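# Press a stapler's arm fully down, then release

## Task

Push the stapler's top arm down firmly until it bottoms out, hold it there briefly, then lift off so the arm springs back up. The press counts only if the stapler stays upright and does not move from its spot on the table; if it tips over or shifts, the task is failed. Nothing may fall off the table or be left off it.

## Robot and tools

Robot: the upper body of a humanoid on a stand past the table's near (-x) edge. Only the right arm (seven joints) and its right hand move. The hand has a thumb plus an index and a middle finger, driven by seven motors. Every motion call carries a single row (or list of rows) for this one arm.

Scene frame (used by the state line): table top at z = 0, +z up, +x across the table away from the robot, -y toward the robot's right. The near table edge is at x = 0.18 m. The pelvis sits 0.01 to 0.14 m above the table; the right shoulder is about 0.28 m above it, 0.14 m toward -y and 0.06 m toward +x. The hand point cannot get farther than 0.55 m from the shoulder. The body can be slightly turned or tilted, and reported poses may be off by a few cm, worse at long reach.

Hand point: a spot 0.06 m out from the palm face, between the two fingers at knuckle depth. Its axes: +y out of the palm, +z along straightened fingers, +x across the palm from the index toward the middle finger. With an open hand the fingertips lie 0.095 m past it along +z, the thumb tip 0.035 m along +y, and the thumb 0.04 to 0.07 m back along -z. A wrist camera and its clamp on the index side can collide with things.

Motion numbers: a row is 13 values in [-1, 1]: dx, dy, dz, rx, ry, rz, then thumb_0, thumb_1, thumb_2, middle_0, middle_1, index_0, index_1. The first six are an offset (not a pose) from the Hand target as it stood when the action or move began, expressed along the Hand target's own axes (hand-point frame, not scene frame). Scale: 1.0 = 0.6 m or 180 degrees; rx, ry, rz form one rotation vector. The last seven are absolute motor goals, not offsets: -1 to +1 maps across each hinge's range. thumb_0 swings the thumb (+60 deg at +1, toward the middle finger side; -60 at -1, toward the index side). For the other six, +1 is open, -1 closed; thumb_1 is straight near +0.26. Resend your previous hand numbers to keep the hand unchanged, because 0 is itself a goal.

execute_actions(actions, cameras): actions is a list of actions; each action is a list of up to 15 rows, one row per 1/30 s step, the last row held to fill 15 steps (0.5 s). All rows of one action count from that action's start, not from each other; a new action or call starts from the current Hand target, so repeating an offset keeps moving. An empty list just reports state and images. cameras picks images (null or ["all"] = all, [] = none).

move(target, speed, blend, blocking, cameras): drives the hand point in a straight line toward target, one row or up to 15 rows, all offsets from the same starting Hand target. speed in m/s, 0.002 to 1.2, default 0.25 (turns up to twice that in rad/s). blend in m rounds corners between listed targets; 0 stops at each. blocking=false returns after about 0.5 s while the move continues. The path ignores obstacles; faster means harder contact, and aiming deeper past a contact pushes harder. Hand-number changes on later targets apply on arrival once things are at rest. The result adds a move: line: done (rest within 3 mm and 2 deg), off_target, moving, held or fault, plus limits=paced (pose clipped) or limits=held (steps withheld). Neither tells you whether contact occurred.

wait(seconds 0 to 10, cameras): lets time pass holding the last command. stop(cameras): brakes a running move. zoom_image(camera cam_head or cam_wrist, region [x0, y0, x1, y1] pixels, at most 504x504) enlarges part of the latest image. finished_scene(scene): ends the current scene, given its number; irreversible.

Result lines: end_effector_position (m) and end_effector_quat_wxyz in the scene frame; Hand target = last commanded pose after clipping, the base for your next offsets; hand_goal and hand_position on the command scale; hand_torque_nm (positive toward -1); joint positions, velocities ("within noise" means at rest) and torques (positive toward larger joint angle, includes arm weight, biased and noisy). Joint ranges (rad): shoulder pitch -2.800 to 2.670, shoulder roll -2.252 to 0.000, shoulder yaw -2.618 to 2.618, elbow -1.047 to 2.094, wrist roll -1.972 to 1.972, wrist pitch -1.614 to 1.614, wrist yaw -1.614 to 1.614.

Controller behavior: each step the commanded orientation is limited to 32 deg from the measured one; large rotations can swing the elbow. The hand often stops short of the Hand target; an all-zero action re-requests it, otherwise send the remaining gap. Joint speeds cap at 2.4 rad/s. A blocked arm keeps pushing until commanded away, so to release a press, command the target back beyond where the hand point actually is. Fingers press only while their goal lies past the surface; jumping goals make free fingers snap fast. The simulation keeps running while you think.

Heat: pushing, stretching out or holding loads warms motors; MOTOR HOT appears at 90 C, and at 120 C an OVER-TEMPERATURE FAULT drops the arm for 30 to 60 s or more. Keep presses short.

Cameras: cam_head and cam_wrist, both 896x504. cam_head K=[[620.419, 0, 446.217], [0, 620.419, 251.774], [0, 0, 1]], fovy 44.212; cam_wrist K=[[384.901, 0, 447.08], [0, 384.901, 250.933], [0, 0, 1]], fovy 66.427, strong radial distortion.

Avoid: fast approaches, slams, knocking or sliding the stapler, sideways force on it, very hard prolonged pushes, and anything falling from the table. Approach slowly from above, press straight down on the arm's rear part, then lift clear.

Each tool is called as name([rows], argument=value, ...), one row to a line, values as JSON.

## Session

execute_actions(actions=[])

Scene clock: 0.00 s.
end_effector_position=(+0.2118, -0.1899, +0.2958) hand_goal=(+0.000, +0.263, +1.000, +1.000, +1.000, +1.000, +1.000) hand_position=(+0.000, +0.263, +1.000, +1.000, +1.000, +1.000, +1.000) hand_torque_nm=(+0.00, +0.00, +0.00, +0.00, +0.00, +0.00, +0.00) end_effector_quat_wxyz=(+0.710, -0.602, +0.178, -0.319)
Joint positions: [0.403 -0.922 -1.025 -0.576 0.135 -0.859 0.389]
Joint velocities: within noise
Joint torques (N m): no reading
Hand target: +0.2118, -0.1899, +0.2958; +0.710, -0.602, +0.178, -0.319

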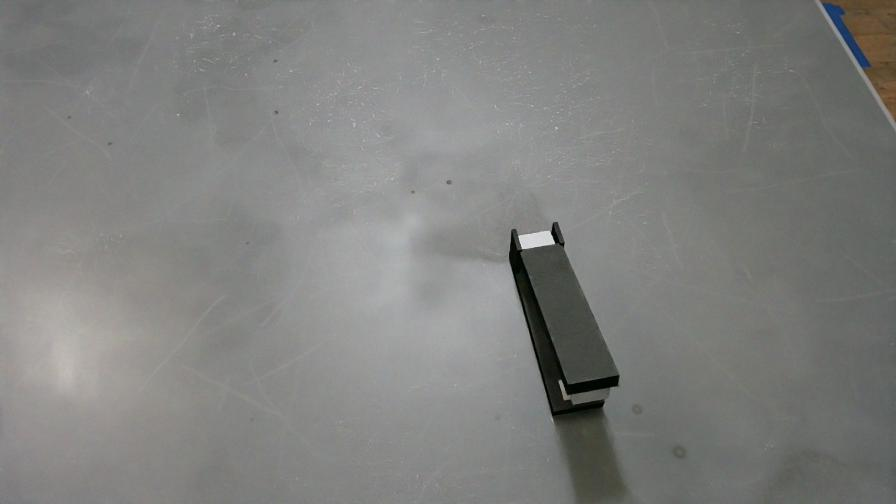

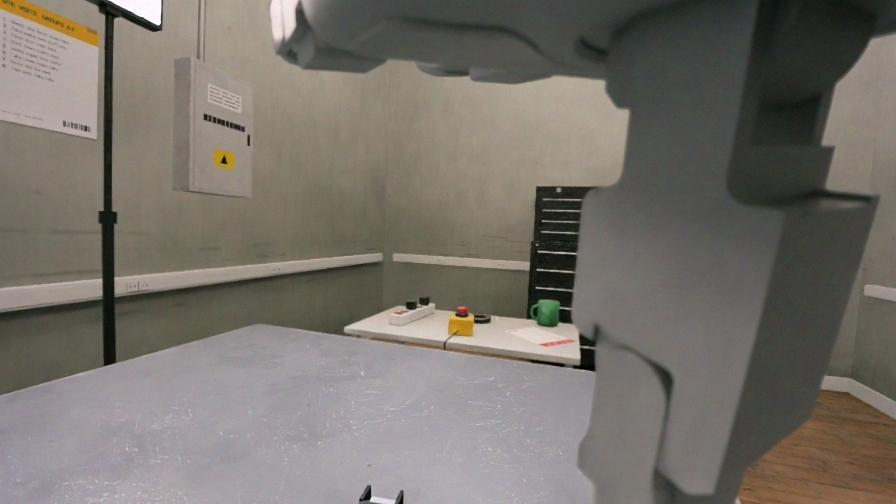

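move(target=[0.098,0.032,0.085,-0.4,0,0,0,0.6,1,-1,-1,-1,-1], speed=0.3)

Scene clock: 14.77 s.
end_effector_position=(+0.2907, -0.1888, +0.2968) hand_goal=(+0.000, +0.600, +1.000, -1.000, -1.000, -1.000, -1.000) hand_position=(+0.000, +0.533, +1.000, -0.931, -0.938, -0.931, -0.938) hand_torque_nm=(+0.00, -0.09, +0.00, +0.08, +0.08, +0.08, +0.08) end_effector_quat_wxyz=(-0.255, +0.895, -0.320, +0.179)
Joint positions: [0.906 -2.22 -1.478 -0.113 0.293 -0.243 1.05]
Joint velocities: within noise
Joint torques (N m): [-2.56 -0.12 -2.86 2.59 0.04 0.25 -0.24]
Hand target: +0.2920, -0.1900, +0.2957; -0.220, +0.904, -0.332, +0.154
Off the commanded pose: 0.002 m, 5 deg.
joint sent to its limit — joint 2 (shoulder roll), lower limit. The joint targets are off in orientation, not in position.
move: off_target

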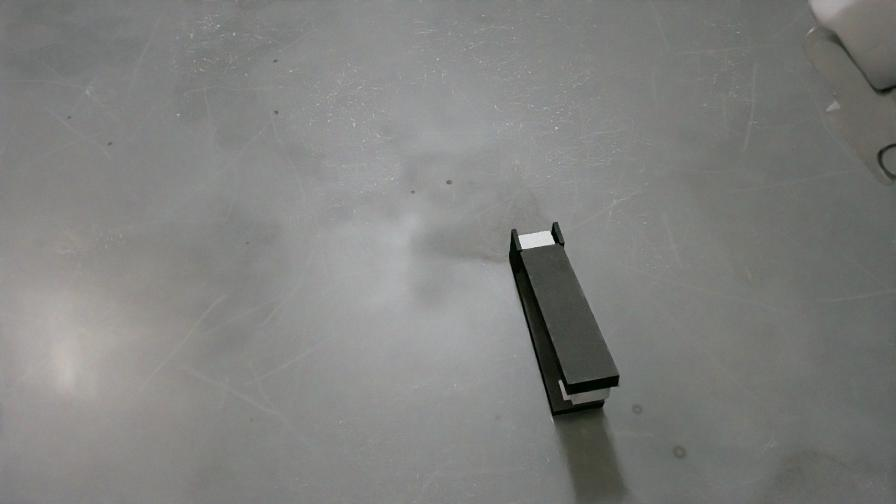

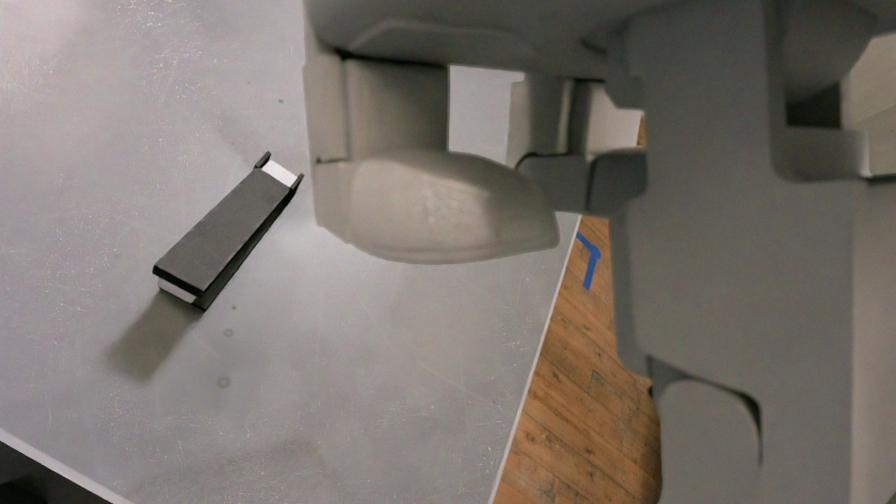

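move([
  [-0.009,0.034,0.047,-0.052,0.19,0.269,0,0.6,1,-1,-1,-1,-1],
  [-0.018,0.067,0.094,-0.105,0.381,0.538,0,0.6,1,-1,-1,-1,-1],
], speed=0.4)

Scene clock: 24.63 s.
end_effector_position=(+0.2833, -0.1959, +0.2219) hand_goal=(+0.000, +0.600, +1.000, -1.000, -1.000, -1.000, -1.000) hand_position=(+0.000, +0.533, +1.000, -0.931, -0.938, -0.931, -0.938) hand_torque_nm=(+0.00, -0.09, +0.00, +0.08, +0.08, +0.08, +0.08) end_effector_quat_wxyz=(+0.156, -0.191, +0.948, -0.204)
Joint positions: [1.177 -2.219 -1.603 -0.013 1.98 1.401 -0.58]
Joint velocities: within noise
Joint torques (N m): [-5.43 0.42 -1.58 1.55 0.24 -0.57 -0.43]
Hand target: +0.2866, -0.1935, +0.2259; -0.070, -0.173, +0.927, -0.325
Off the commanded pose: 0.006 m, 30 deg.
joint sent to its limit — joint 2 (shoulder roll), lower limit; joint 5 (wrist roll), upper limit. The joint targets are off in orientation, not in position.
move: off_target; limits=paced

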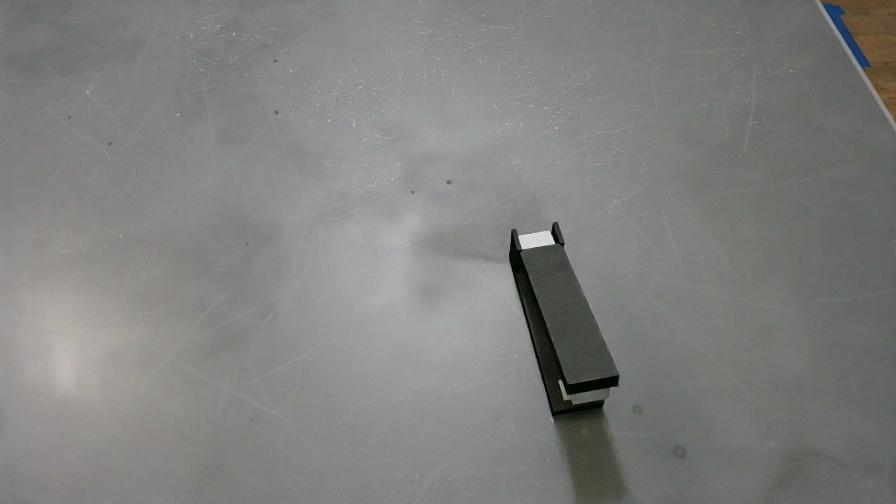

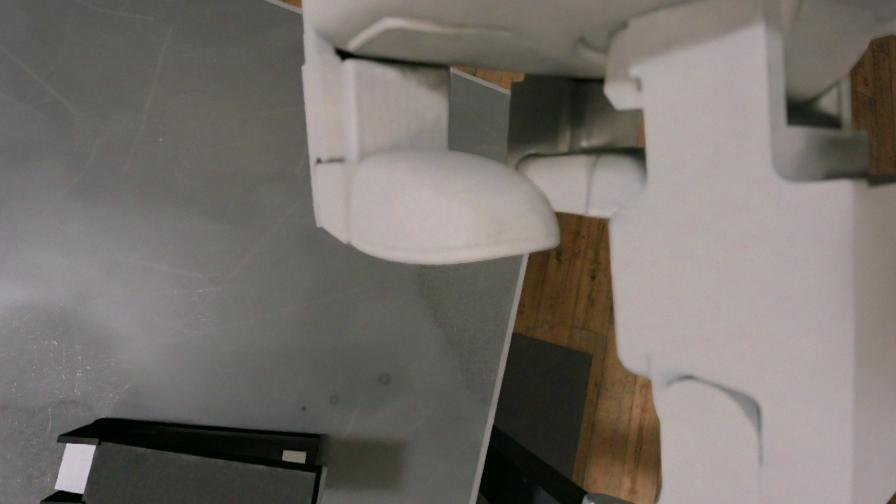

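move([
  [0.01,-0.024,-0.032,0.081,-0.194,-0.262,0,0.6,1,-1,-1,-1,-1],
  [0.02,-0.048,-0.065,0.163,-0.388,-0.523,0,0.6,1,-1,-1,-1,-1],
], speed=0.5, cameras=[])

Scene clock: 31.53 s.
end_effector_position=(+0.2850, -0.1946, +0.2721) hand_goal=(+0.000, +0.600, +1.000, -1.000, -1.000, -1.000, -1.000) hand_position=(+0.000, +0.533, +1.000, -0.931, -0.938, -0.931, -0.939) hand_torque_nm=(+0.00, -0.09, +0.00, +0.08, +0.08, +0.08, +0.08) end_effector_quat_wxyz=(-0.240, +0.895, -0.307, +0.217)
Joint positions: [0.956 -2.143 -1.451 -0.32 0.147 -0.132 0.935]
Joint velocities: within noise
Joint torques (N m): [-3.95 0.29 -2.8 2.58 0.36 0 -0.56]
Hand target: +0.2867, -0.1934, +0.2759; -0.248, +0.892, -0.307, +0.221
Off the commanded pose: 0.004 m, 1 deg.
move: off_target
No camera images: "cameras" was empty.

move(target=[0,0,0,0.4,0,0,0,0.6,1,-1,-1,-1,-1], speed=0.5, cameras=[])

move(target=[0,0,0,0,0,0.5,0,0.6,1,-1,-1,-1,-1], speed=0.5)

Scene clock: 35.17 s.
end_effector_position=(+0.2857, -0.1922, +0.2775) hand_goal=(+0.000, +0.600, +1.000, -1.000, -1.000, -1.000, -1.000) hand_position=(+0.000, +0.538, +1.000, -0.937, -0.938, -0.937, -0.939) hand_torque_nm=(+0.00, -0.08, +0.00, +0.08, +0.08, +0.08, +0.08) end_effector_quat_wxyz=(+0.727, -0.573, +0.119, -0.358)
Joint positions: [1.013 -1.588 -0.978 -0.34 -0.404 -0.585 -0.859]
Joint velocities: within noise
Joint torques (N m): [-1.18 -1.39 -1.99 1.13 0.41 0.45 -1.11]
Hand target: +0.2867, -0.1934, +0.2759; +0.725, -0.576, +0.118, -0.360
Off the commanded pose: 0.002 m, 0 deg.
move: done
No camera images: "cameras" was empty.

Scene clock: 38.60 s.
end_effector_position=(+0.2858, -0.1950, +0.2784) hand_goal=(+0.000, +0.600, +1.000, -1.000, -1.000, -1.000, -1.000) hand_position=(+0.000, +0.541, +1.000, -0.939, -0.939, -0.939, -0.939) hand_torque_nm=(+0.00, -0.08, +0.00, +0.08, +0.08, +0.08, +0.08) end_effector_quat_wxyz=(+0.756, -0.327, +0.527, +0.211)
Joint positions: [2.022 -2.209 -1.549 0.334 1.979 -1.069 0.993]
Joint velocities: within noise
Joint torques (N m): [-2.27 3.23 -2.55 1 0.73 -0.68 -0.23]
Hand target: +0.2867, -0.1934, +0.2759; +0.767, -0.324, +0.491, +0.258
Off the commanded pose: 0.003 m, 7 deg.
joint sent to its limit — joint 2 (shoulder roll), lower limit; joint 5 (wrist roll), upper limit. The joint targets are off in orientation, not in position.
move: off_target

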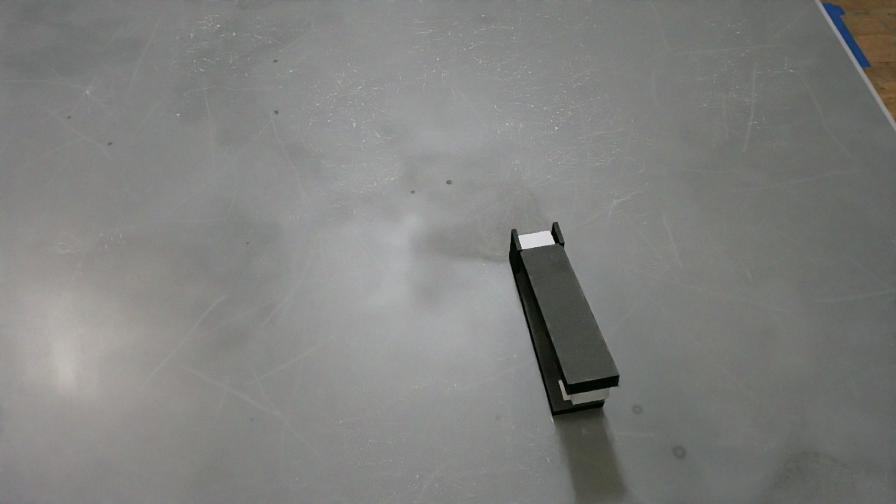

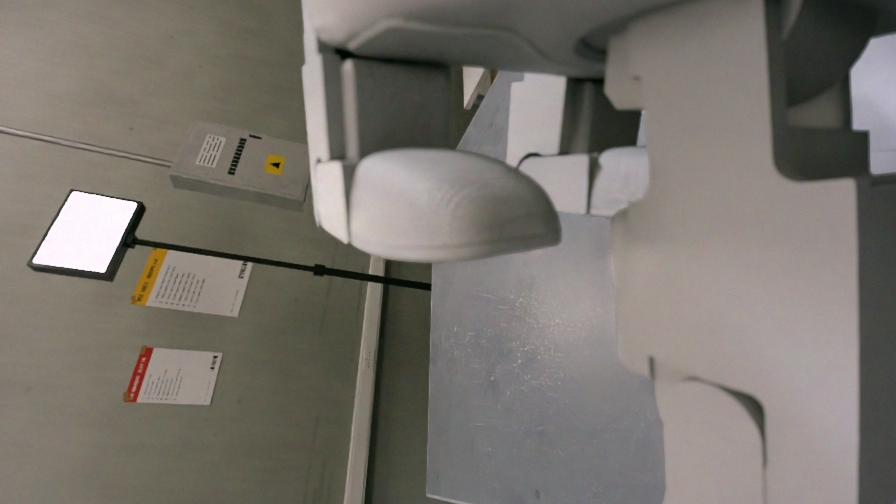

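move(target=[0.0385,-0.071,0.059,0,0,-0.45,0,0.6,1,-1,-1,-1,-1], speed=0.5)

Scene clock: 53.47 s.
end_effector_position=(+0.3492, -0.1886, +0.2811) hand_goal=(+0.000, +0.600, +1.000, -1.000, -1.000, -1.000, -1.000) hand_position=(+0.000, +0.541, +1.000, -0.939, -0.939, -0.939, -0.939) hand_torque_nm=(+0.00, -0.08, +0.00, +0.08, +0.08, +0.08, +0.08) end_effector_quat_wxyz=(+0.756, -0.560, +0.155, -0.301)
Joint positions: [1.836 -2.048 -1.819 0.224 -0.238 -0.848 -0.868]
Joint velocities: within noise
Joint torques (N m): [-2.31 4.52 -1.88 0.08 0.73 0.23 -1.14]
Hand target: +0.3467, -0.1930, +0.2759; +0.751, -0.565, +0.163, -0.302
Off the commanded pose: 0.007 m, 1 deg.
move: off_target

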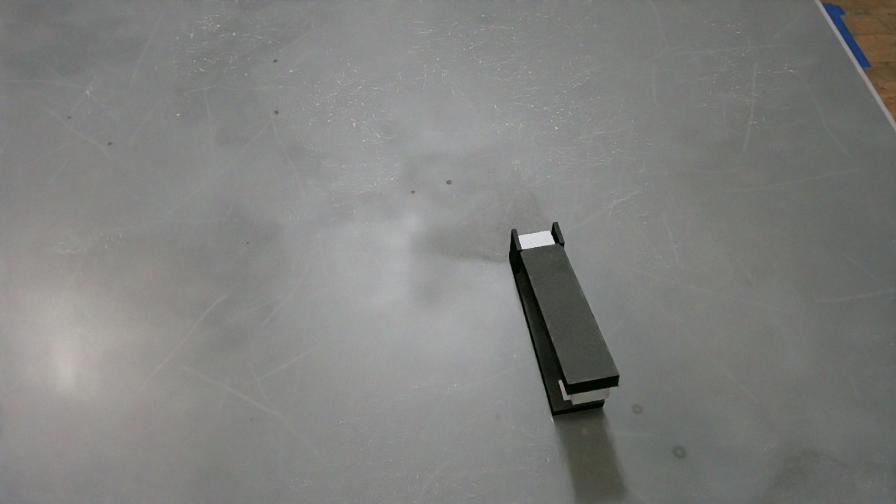

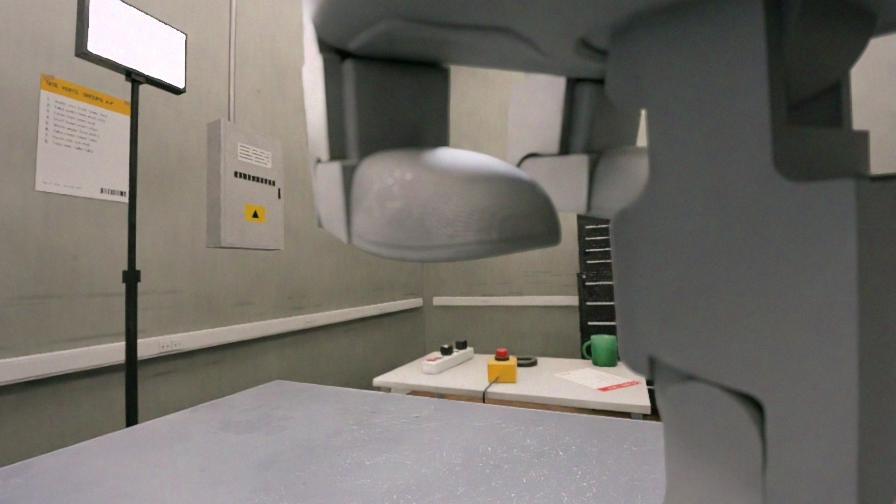

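move(target=[0,0,0,0,0,-0.5,0,0.6,1,-1,-1,-1,-1], speed=0.5, cameras=[])

move(target=[0,0,0,0,0,0.5,0,0.6,1,-1,-1,-1,-1], speed=0.5, cameras=["cam_head"])

Scene clock: 61.70 s.
end_effector_position=(+0.3464, -0.1953, +0.2798) hand_goal=(+0.000, +0.600, +1.000, -1.000, -1.000, -1.000, -1.000) hand_position=(+0.000, +0.543, +1.000, -0.940, -0.941, -0.939, -0.941) hand_torque_nm=(+0.00, -0.07, +0.00, +0.07, +0.08, +0.07, +0.08) end_effector_quat_wxyz=(-0.318, +0.527, +0.286, +0.734)
Joint positions: [2.146 -2.211 -1.505 -0.211 -1.876 1.201 -0.226]
Joint velocities: within noise
Joint torques (N m): [-1.83 2.56 -2.5 -0.26 0.02 0.98 0.16]
Hand target: +0.3467, -0.1930, +0.2759; -0.318, +0.515, +0.284, +0.744
Off the commanded pose: 0.004 m, 2 deg.
joint sent to its limit — joint 2 (shoulder roll), lower limit. The joint targets still meet the commanded pose.
move: off_target
No camera images: "cameras" was empty.

Scene clock: 64.00 s.
end_effector_position=(+0.3433, -0.1976, +0.2695) hand_goal=(+0.000, +0.600, +1.000, -1.000, -1.000, -1.000, -1.000) hand_position=(+0.000, +0.544, +1.000, -0.940, -0.941, -0.940, -0.941) hand_torque_nm=(+0.00, -0.07, +0.00, +0.07, +0.08, +0.07, +0.08) end_effector_quat_wxyz=(+0.743, -0.572, +0.171, -0.301)
Joint positions: [1.906 -2.022 -1.846 0.21 -0.255 -0.842 -0.871]
Joint velocities: within noise
Joint torques (N m): [-4.23 2.59 -3.01 1.5 1.11 -0.12 -0.68]
Hand target: +0.3467, -0.1930, +0.2759; +0.751, -0.565, +0.163, -0.302
Off the commanded pose: 0.009 m, 1 deg.
move: off_target
Images, in order (width x height): cam_head 896x504.

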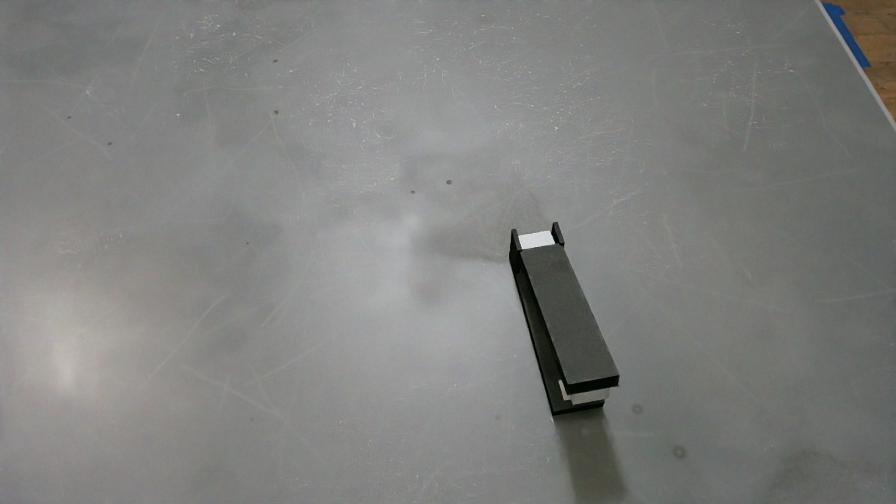

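move(target=[-0.143,0.064,0.242,0,0,0,0,0.6,1,-1,-1,-1,-1], speed=0.3)

Scene clock: 67.17 s.
end_effector_position=(+0.3447, -0.0616, +0.2872) hand_goal=(+0.000, +0.600, +1.000, -1.000, -1.000, -1.000, -1.000) hand_position=(+0.000, +0.544, +1.000, -0.940, -0.941, -0.940, -0.941) hand_torque_nm=(+0.00, -0.07, +0.00, +0.07, +0.08, +0.07, +0.08) end_effector_quat_wxyz=(+0.747, -0.567, +0.167, -0.306)
Joint positions: [1.58 -2.214 -1.715 -0.477 -0.039 0.025 -0.56]
Joint velocities: within noise
Joint torques (N m): [-4.91 1.18 -1.96 -0.01 0.34 0.26 -1.14]
Hand target: +0.3763, -0.0226, +0.2762; +0.751, -0.565, +0.163, -0.302
Off the commanded pose: 0.051 m, 1 deg.
joint sent to its limit — joint 2 (shoulder roll), lower limit. The joint targets are off in position, not in orientation.
move: off_target

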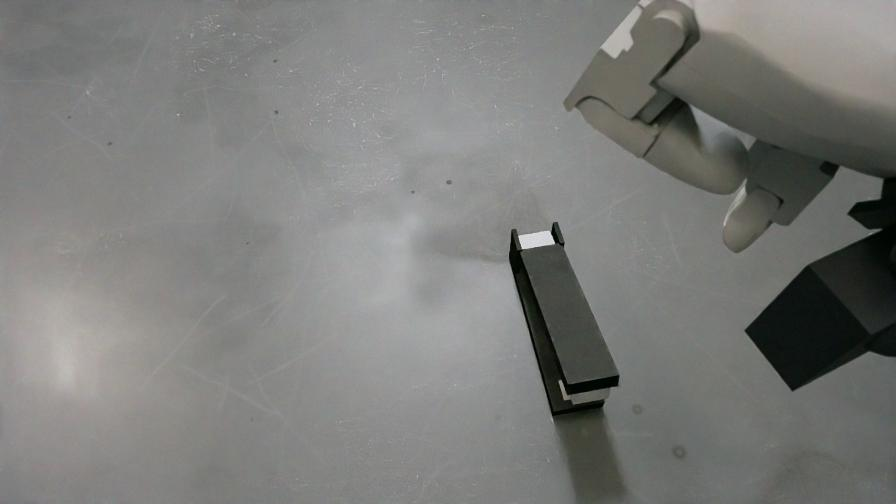

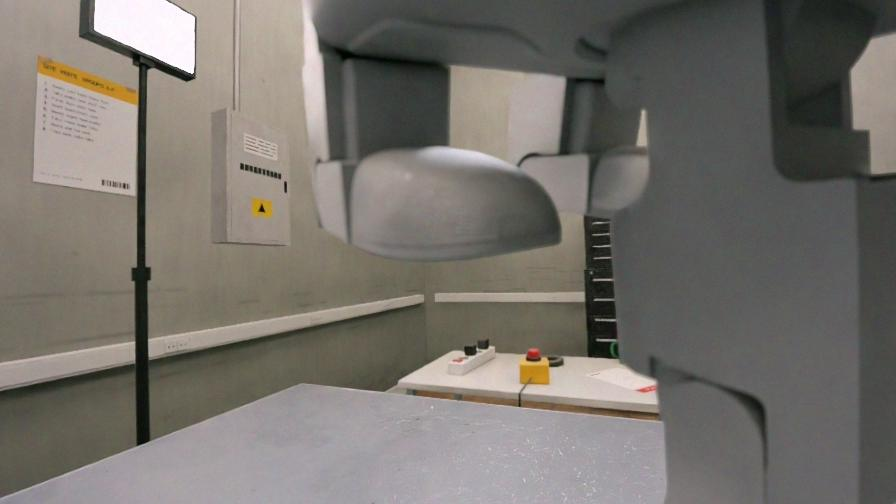

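move(target=[-0.028,-0.155,-0.358,0.25,0,0,0,0.6,1,-1,-1,-1,-1], speed=0.3, cameras=["cam_head"])

Scene clock: 75.33 s.
end_effector_position=(+0.2129, -0.1882, +0.2977) hand_goal=(+0.000, +0.600, +1.000, -1.000, -1.000, -1.000, -1.000) hand_position=(+0.000, +0.549, +1.000, -0.946, -0.941, -0.946, -0.941) hand_torque_nm=(+0.00, -0.07, +0.00, +0.07, +0.08, +0.07, +0.08) end_effector_quat_wxyz=(+0.911, -0.236, +0.035, -0.338)
Joint positions: [0.546 -1.155 -0.39 -0.339 -0.814 -0.79 -1.628]
Joint velocities: within noise
Joint torques (N m): [-0.14 -2.47 -1.68 -0.32 0.4 -0.16 -0.7]
Hand target: +0.2128, -0.1897, +0.2962; +0.910, -0.234, +0.035, -0.341
Off the commanded pose: 0.002 m, 0 deg.
joint sent to its limit — joint 7 (wrist yaw), lower limit. The joint targets still meet the commanded pose.
move: done
Images, in order (width x height): cam_head 896x504.

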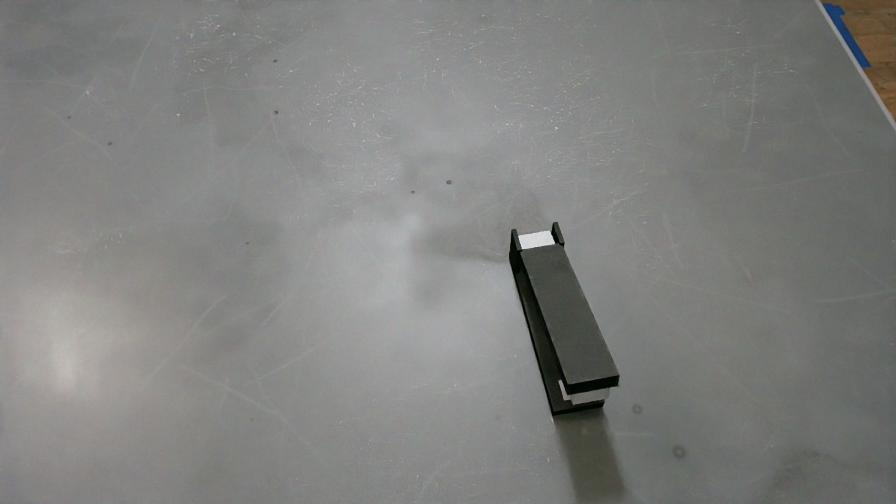

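move([
  [0.047,0.321,-0.079,-0.3,0,0,0,0.6,1,-1,-1,-1,-1],
  [0.047,0.321,-0.079,-0.47,0,0,0,0.6,1,-1,-1,-1,-1],
], speed=0.25)

Scene clock: 81.67 s.
end_effector_position=(+0.3383, -0.1027, +0.1686) hand_goal=(+0.000, +0.600, +1.000, -1.000, -1.000, -1.000, -1.000) hand_position=(+0.000, +0.549, +1.000, -0.946, -0.941, -0.946, -0.941) hand_torque_nm=(+0.00, -0.07, +0.00, +0.07, +0.08, +0.07, +0.08) end_effector_quat_wxyz=(-0.513, +0.787, -0.256, +0.230)
Joint positions: [-0.795 -1.031 0.54 -0.347 -0.483 -0.106 0.543]
Joint velocities: within noise
Joint torques (N m): [-5.38 -2.22 -2.19 -0.6 0.28 0.18 -0.57]
Hand target: +0.3401, -0.1001, +0.1701; -0.515, +0.786, -0.255, +0.229
Off the commanded pose: 0.004 m, 0 deg.
move: off_target

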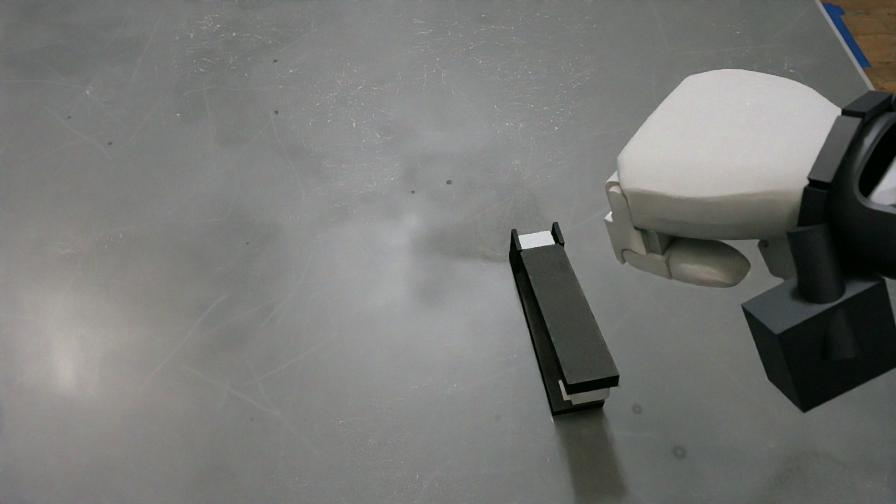

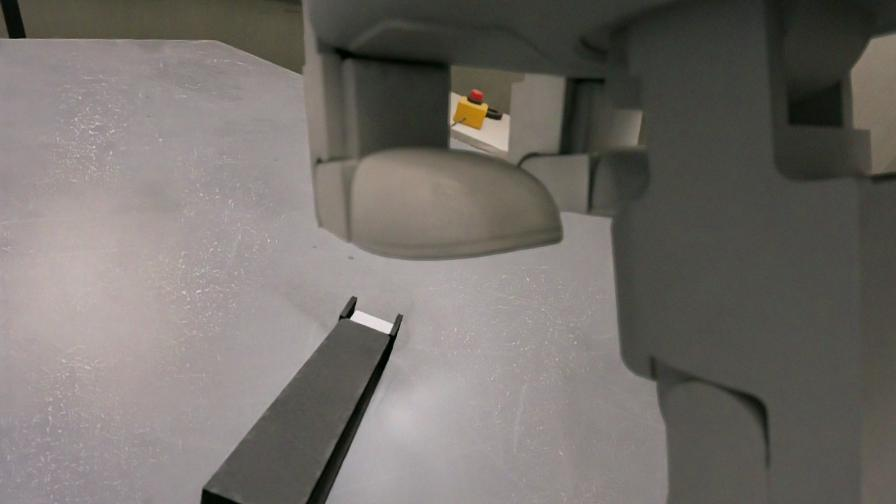

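move(target=[-0.076,0.078,0.032,-0.11,0,0,0,0.6,1,-1,-1,-1,-1], speed=0.15)

Scene clock: 88.87 s.
end_effector_position=(+0.3054, -0.0753, +0.1124) hand_goal=(+0.000, +0.600, +1.000, -1.000, -1.000, -1.000, -1.000) hand_position=(+0.000, +0.549, +1.000, -0.946, -0.941, -0.946, -0.941) hand_torque_nm=(+0.00, -0.07, +0.00, +0.07, +0.08, +0.07, +0.08) end_effector_quat_wxyz=(-0.372, +0.863, -0.294, +0.175)
Joint positions: [-0.865 -0.753 0.786 -0.335 -0.709 0.139 0.896]
Joint velocities: within noise
Joint torques (N m): [-5.85 -1.31 -2 -1.23 -0.15 0.12 -0.38]
Hand target: +0.3094, -0.0736, +0.1154; -0.372, +0.862, -0.291, +0.181
Off the commanded pose: 0.005 m, 1 deg.
move: off_target

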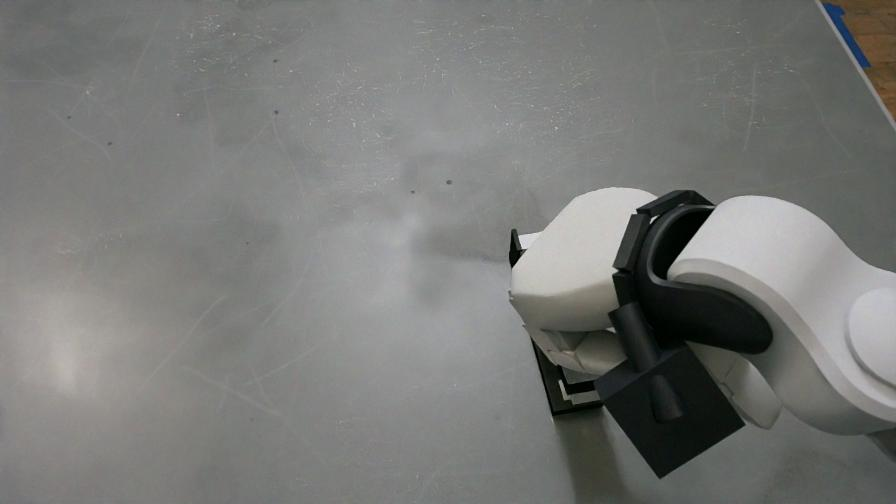

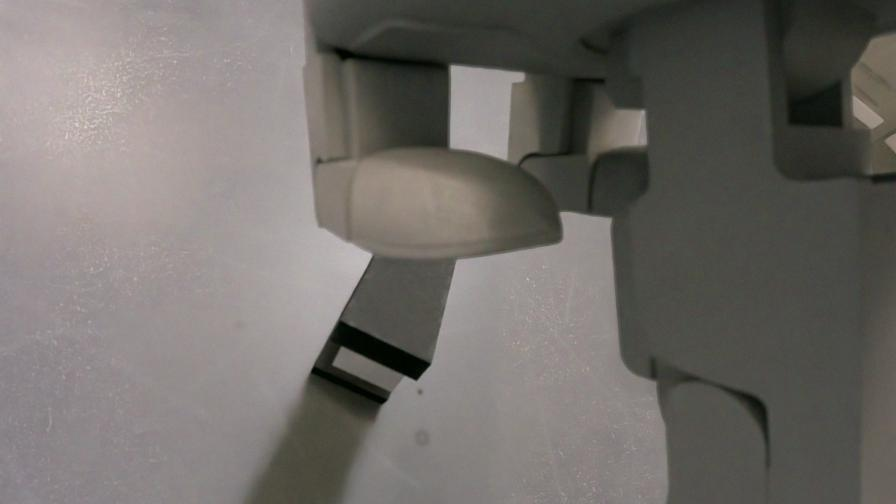

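move(target=[-0.0028,0.0248,0.0221,0,0,0,0,0.6,1,-1,-1,-1,-1], speed=0.06)

Scene clock: 93.70 s.
end_effector_position=(+0.3126, -0.0732, +0.1011) hand_goal=(+0.000, +0.600, +1.000, -1.000, -1.000, -1.000, -1.000) hand_position=(+0.000, +0.549, +1.000, -0.946, -0.941, -0.946, -0.941) hand_torque_nm=(+0.00, -0.07, +0.00, +0.07, +0.08, +0.07, +0.08) end_effector_quat_wxyz=(-0.377, +0.861, -0.288, +0.187)
Joint positions: [-0.865 -0.737 0.824 -0.276 -0.747 0.121 0.823]
Joint velocities: within noise
Joint torques (N m): [-3.78 -1.52 -1.63 -1.3 -0.06 0.07 -0.77]
Hand target: +0.3096, -0.0737, +0.0954; -0.372, +0.862, -0.291, +0.181
Off the commanded pose: 0.006 m, 1 deg.
move: off_target

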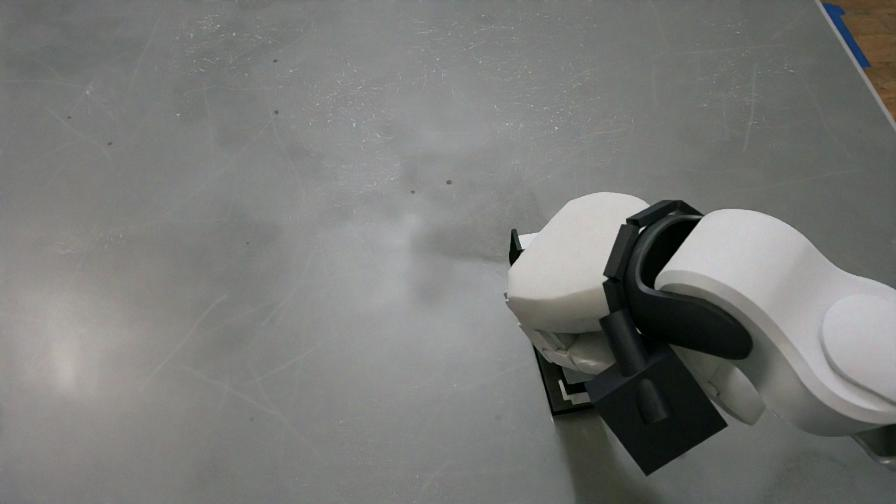

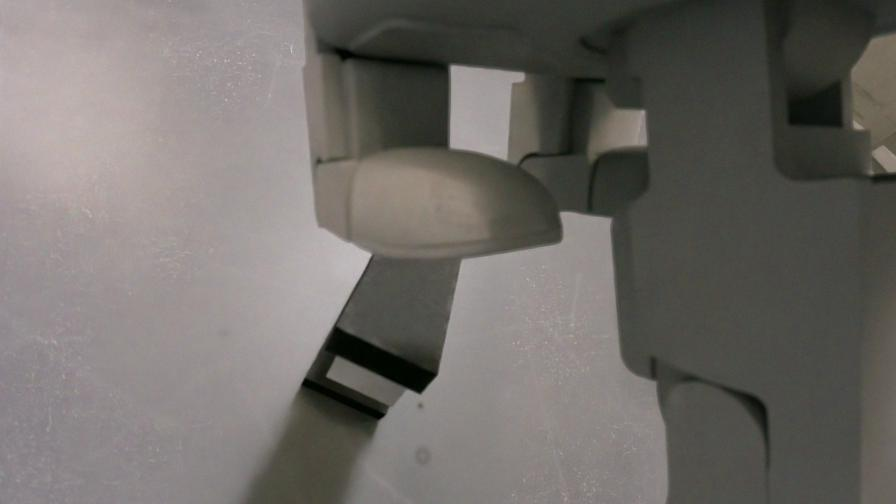

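move(target=[-0.0103,0.0165,-0.026,0,0,0,0,0.6,1,-1,-1,-1,-1], speed=0.06)

Scene clock: 96.30 s.
end_effector_position=(+0.2965, -0.0809, +0.1004) hand_goal=(+0.000, +0.600, +1.000, -1.000, -1.000, -1.000, -1.000) hand_position=(+0.000, +0.549, +1.000, -0.946, -0.941, -0.946, -0.941) hand_torque_nm=(+0.00, -0.07, +0.00, +0.07, +0.08, +0.07, +0.08) end_effector_quat_wxyz=(-0.376, +0.861, -0.288, +0.184)
Joint positions: [-0.805 -0.798 0.824 -0.384 -0.747 0.158 0.823]
Joint velocities: within noise
Joint torques (N m): [-3.12 -2.71 -2 -3.22 -0.06 0.24 -0.58]
Hand target: +0.2930, -0.0836, +0.0976; -0.372, +0.862, -0.291, +0.181
Off the commanded pose: 0.005 m, 1 deg.
move: off_target

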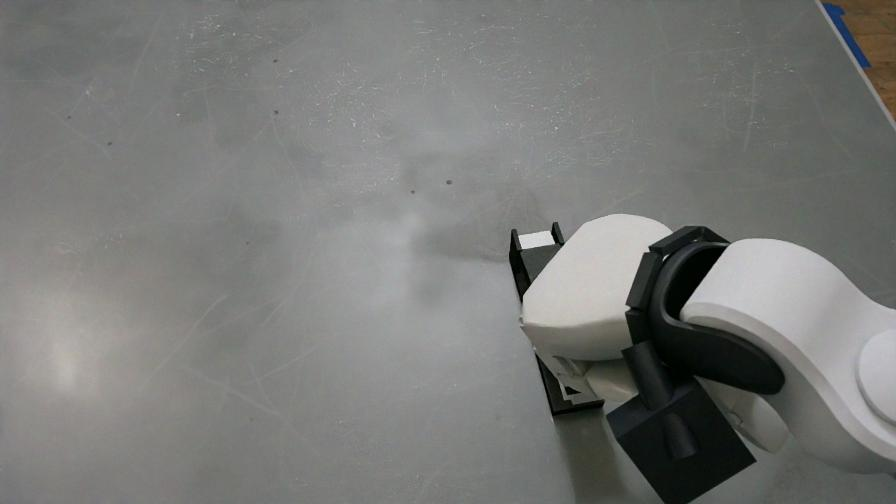

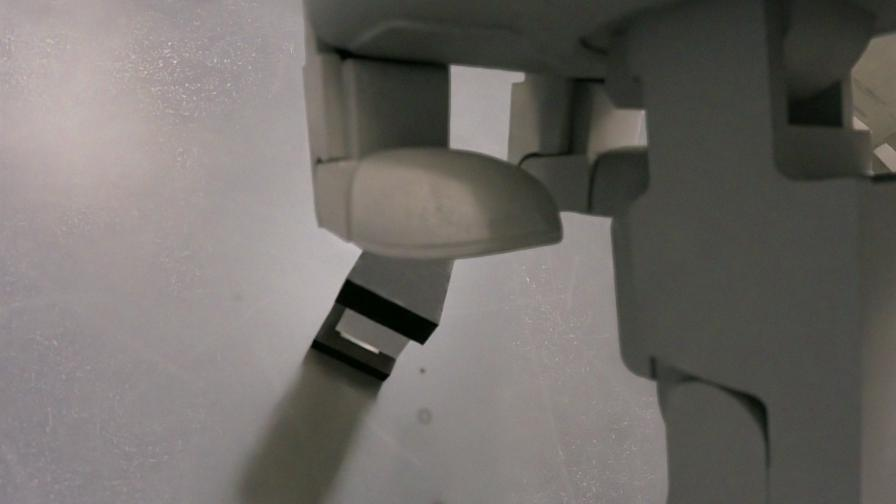

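move(target=[-0.0033,0.0102,0.025,0,0,0,0,0.6,1,-1,-1,-1,-1], speed=0.06)

Scene clock: 98.47 s.
end_effector_position=(+0.2990, -0.0782, +0.0869) hand_goal=(+0.000, +0.600, +1.000, -1.000, -1.000, -1.000, -1.000) hand_position=(+0.000, +0.549, +1.000, -0.946, -0.941, -0.946, -0.941) hand_torque_nm=(+0.00, -0.07, +0.00, +0.07, +0.08, +0.07, +0.08) end_effector_quat_wxyz=(-0.375, +0.861, -0.291, +0.185)
Joint positions: [-0.805 -0.772 0.868 -0.324 -0.77 0.158 0.772]
Joint velocities: within noise
Joint torques (N m): [-3.9 -1.41 -1.56 -1.37 -0.15 -0.01 -0.76]
Hand target: +0.2972, -0.0776, +0.0830; -0.372, +0.862, -0.291, +0.181
Off the commanded pose: 0.004 m, 1 deg.
move: off_target

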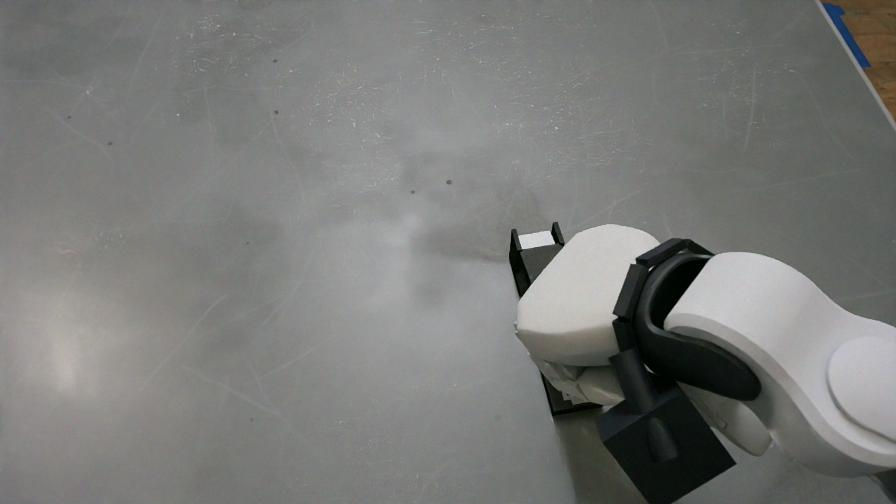

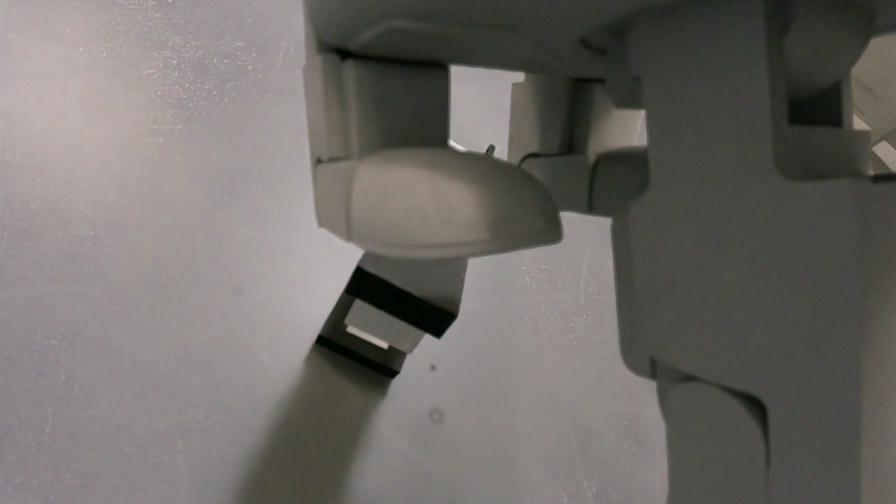

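move(target=[-0.0017,0.0149,0.0133,0,0,0,0,0.6,1,-1,-1,-1,-1], speed=0.06)

move(target=[-0.0017,0.0149,0.0133,0,0,0,0,0.6,1,-1,-1,-1,-1], speed=0.06)

Scene clock: 100.40 s.
end_effector_position=(+0.3004, -0.0773, +0.0761) hand_goal=(+0.000, +0.600, +1.000, -1.000, -1.000, -1.000, -1.000) hand_position=(+0.000, +0.549, +1.000, -0.946, -0.941, -0.946, -0.941) hand_torque_nm=(+0.00, -0.07, +0.00, +0.07, +0.08, +0.07, +0.08) end_effector_quat_wxyz=(-0.376, +0.861, -0.288, +0.186)
Joint positions: [-0.805 -0.764 0.907 -0.28 -0.782 0.154 0.716]
Joint velocities: within noise
Joint torques (N m): [-3.6 -1.5 -1.59 -1.38 -0.11 0.07 -0.76]
Hand target: +0.2973, -0.0777, +0.0710; -0.372, +0.862, -0.291, +0.181
Off the commanded pose: 0.006 m, 1 deg.
move: off_target

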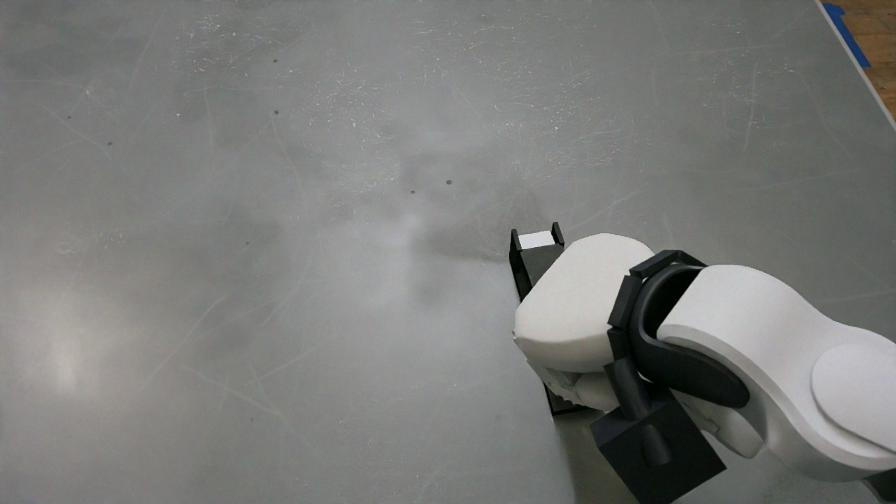

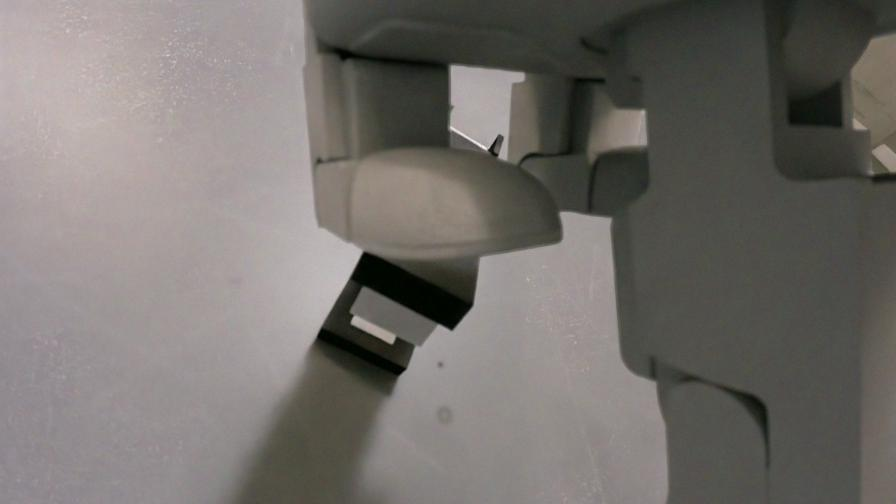

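Scene clock: 101.33 s.
end_effector_position=(+0.3010, -0.0773, +0.0643) hand_goal=(+0.000, +0.600, +1.000, -1.000, -1.000, -1.000, -1.000) hand_position=(+0.000, +0.549, +1.000, -0.946, -0.941, -0.946, -0.941) hand_torque_nm=(+0.00, -0.07, +0.00, +0.07, +0.08, +0.07, +0.08) end_effector_quat_wxyz=(-0.376, +0.861, -0.288, +0.187)
Joint positions: [-0.805 -0.757 0.949 -0.233 -0.789 0.152 0.658]
Joint velocities: within noise
Joint torques (N m): [-3.53 -1.48 -1.58 -1.4 -0.08 0.08 -0.77]
Hand target: +0.2975, -0.0777, +0.0589; -0.372, +0.862, -0.291, +0.181
Off the commanded pose: 0.006 m, 1 deg.
move: off_target

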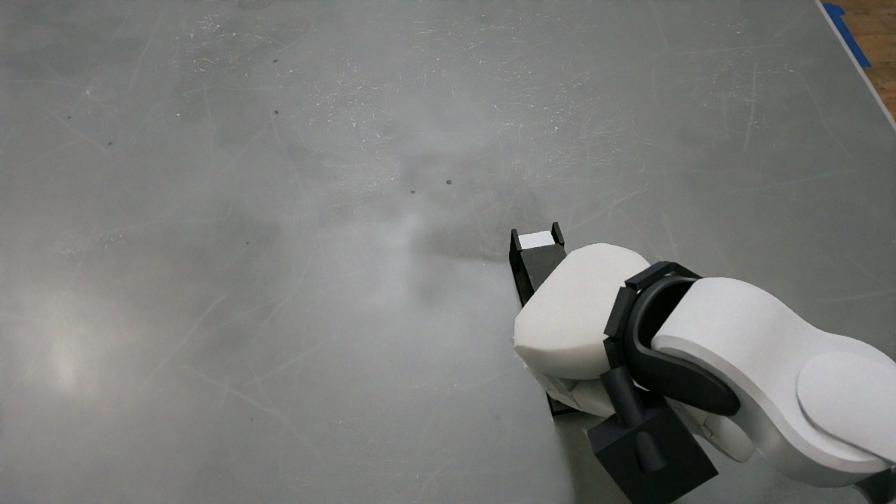

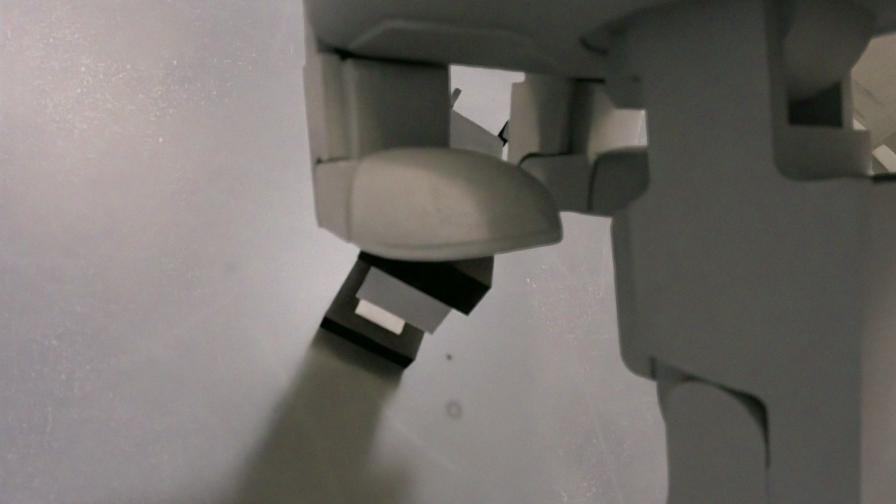

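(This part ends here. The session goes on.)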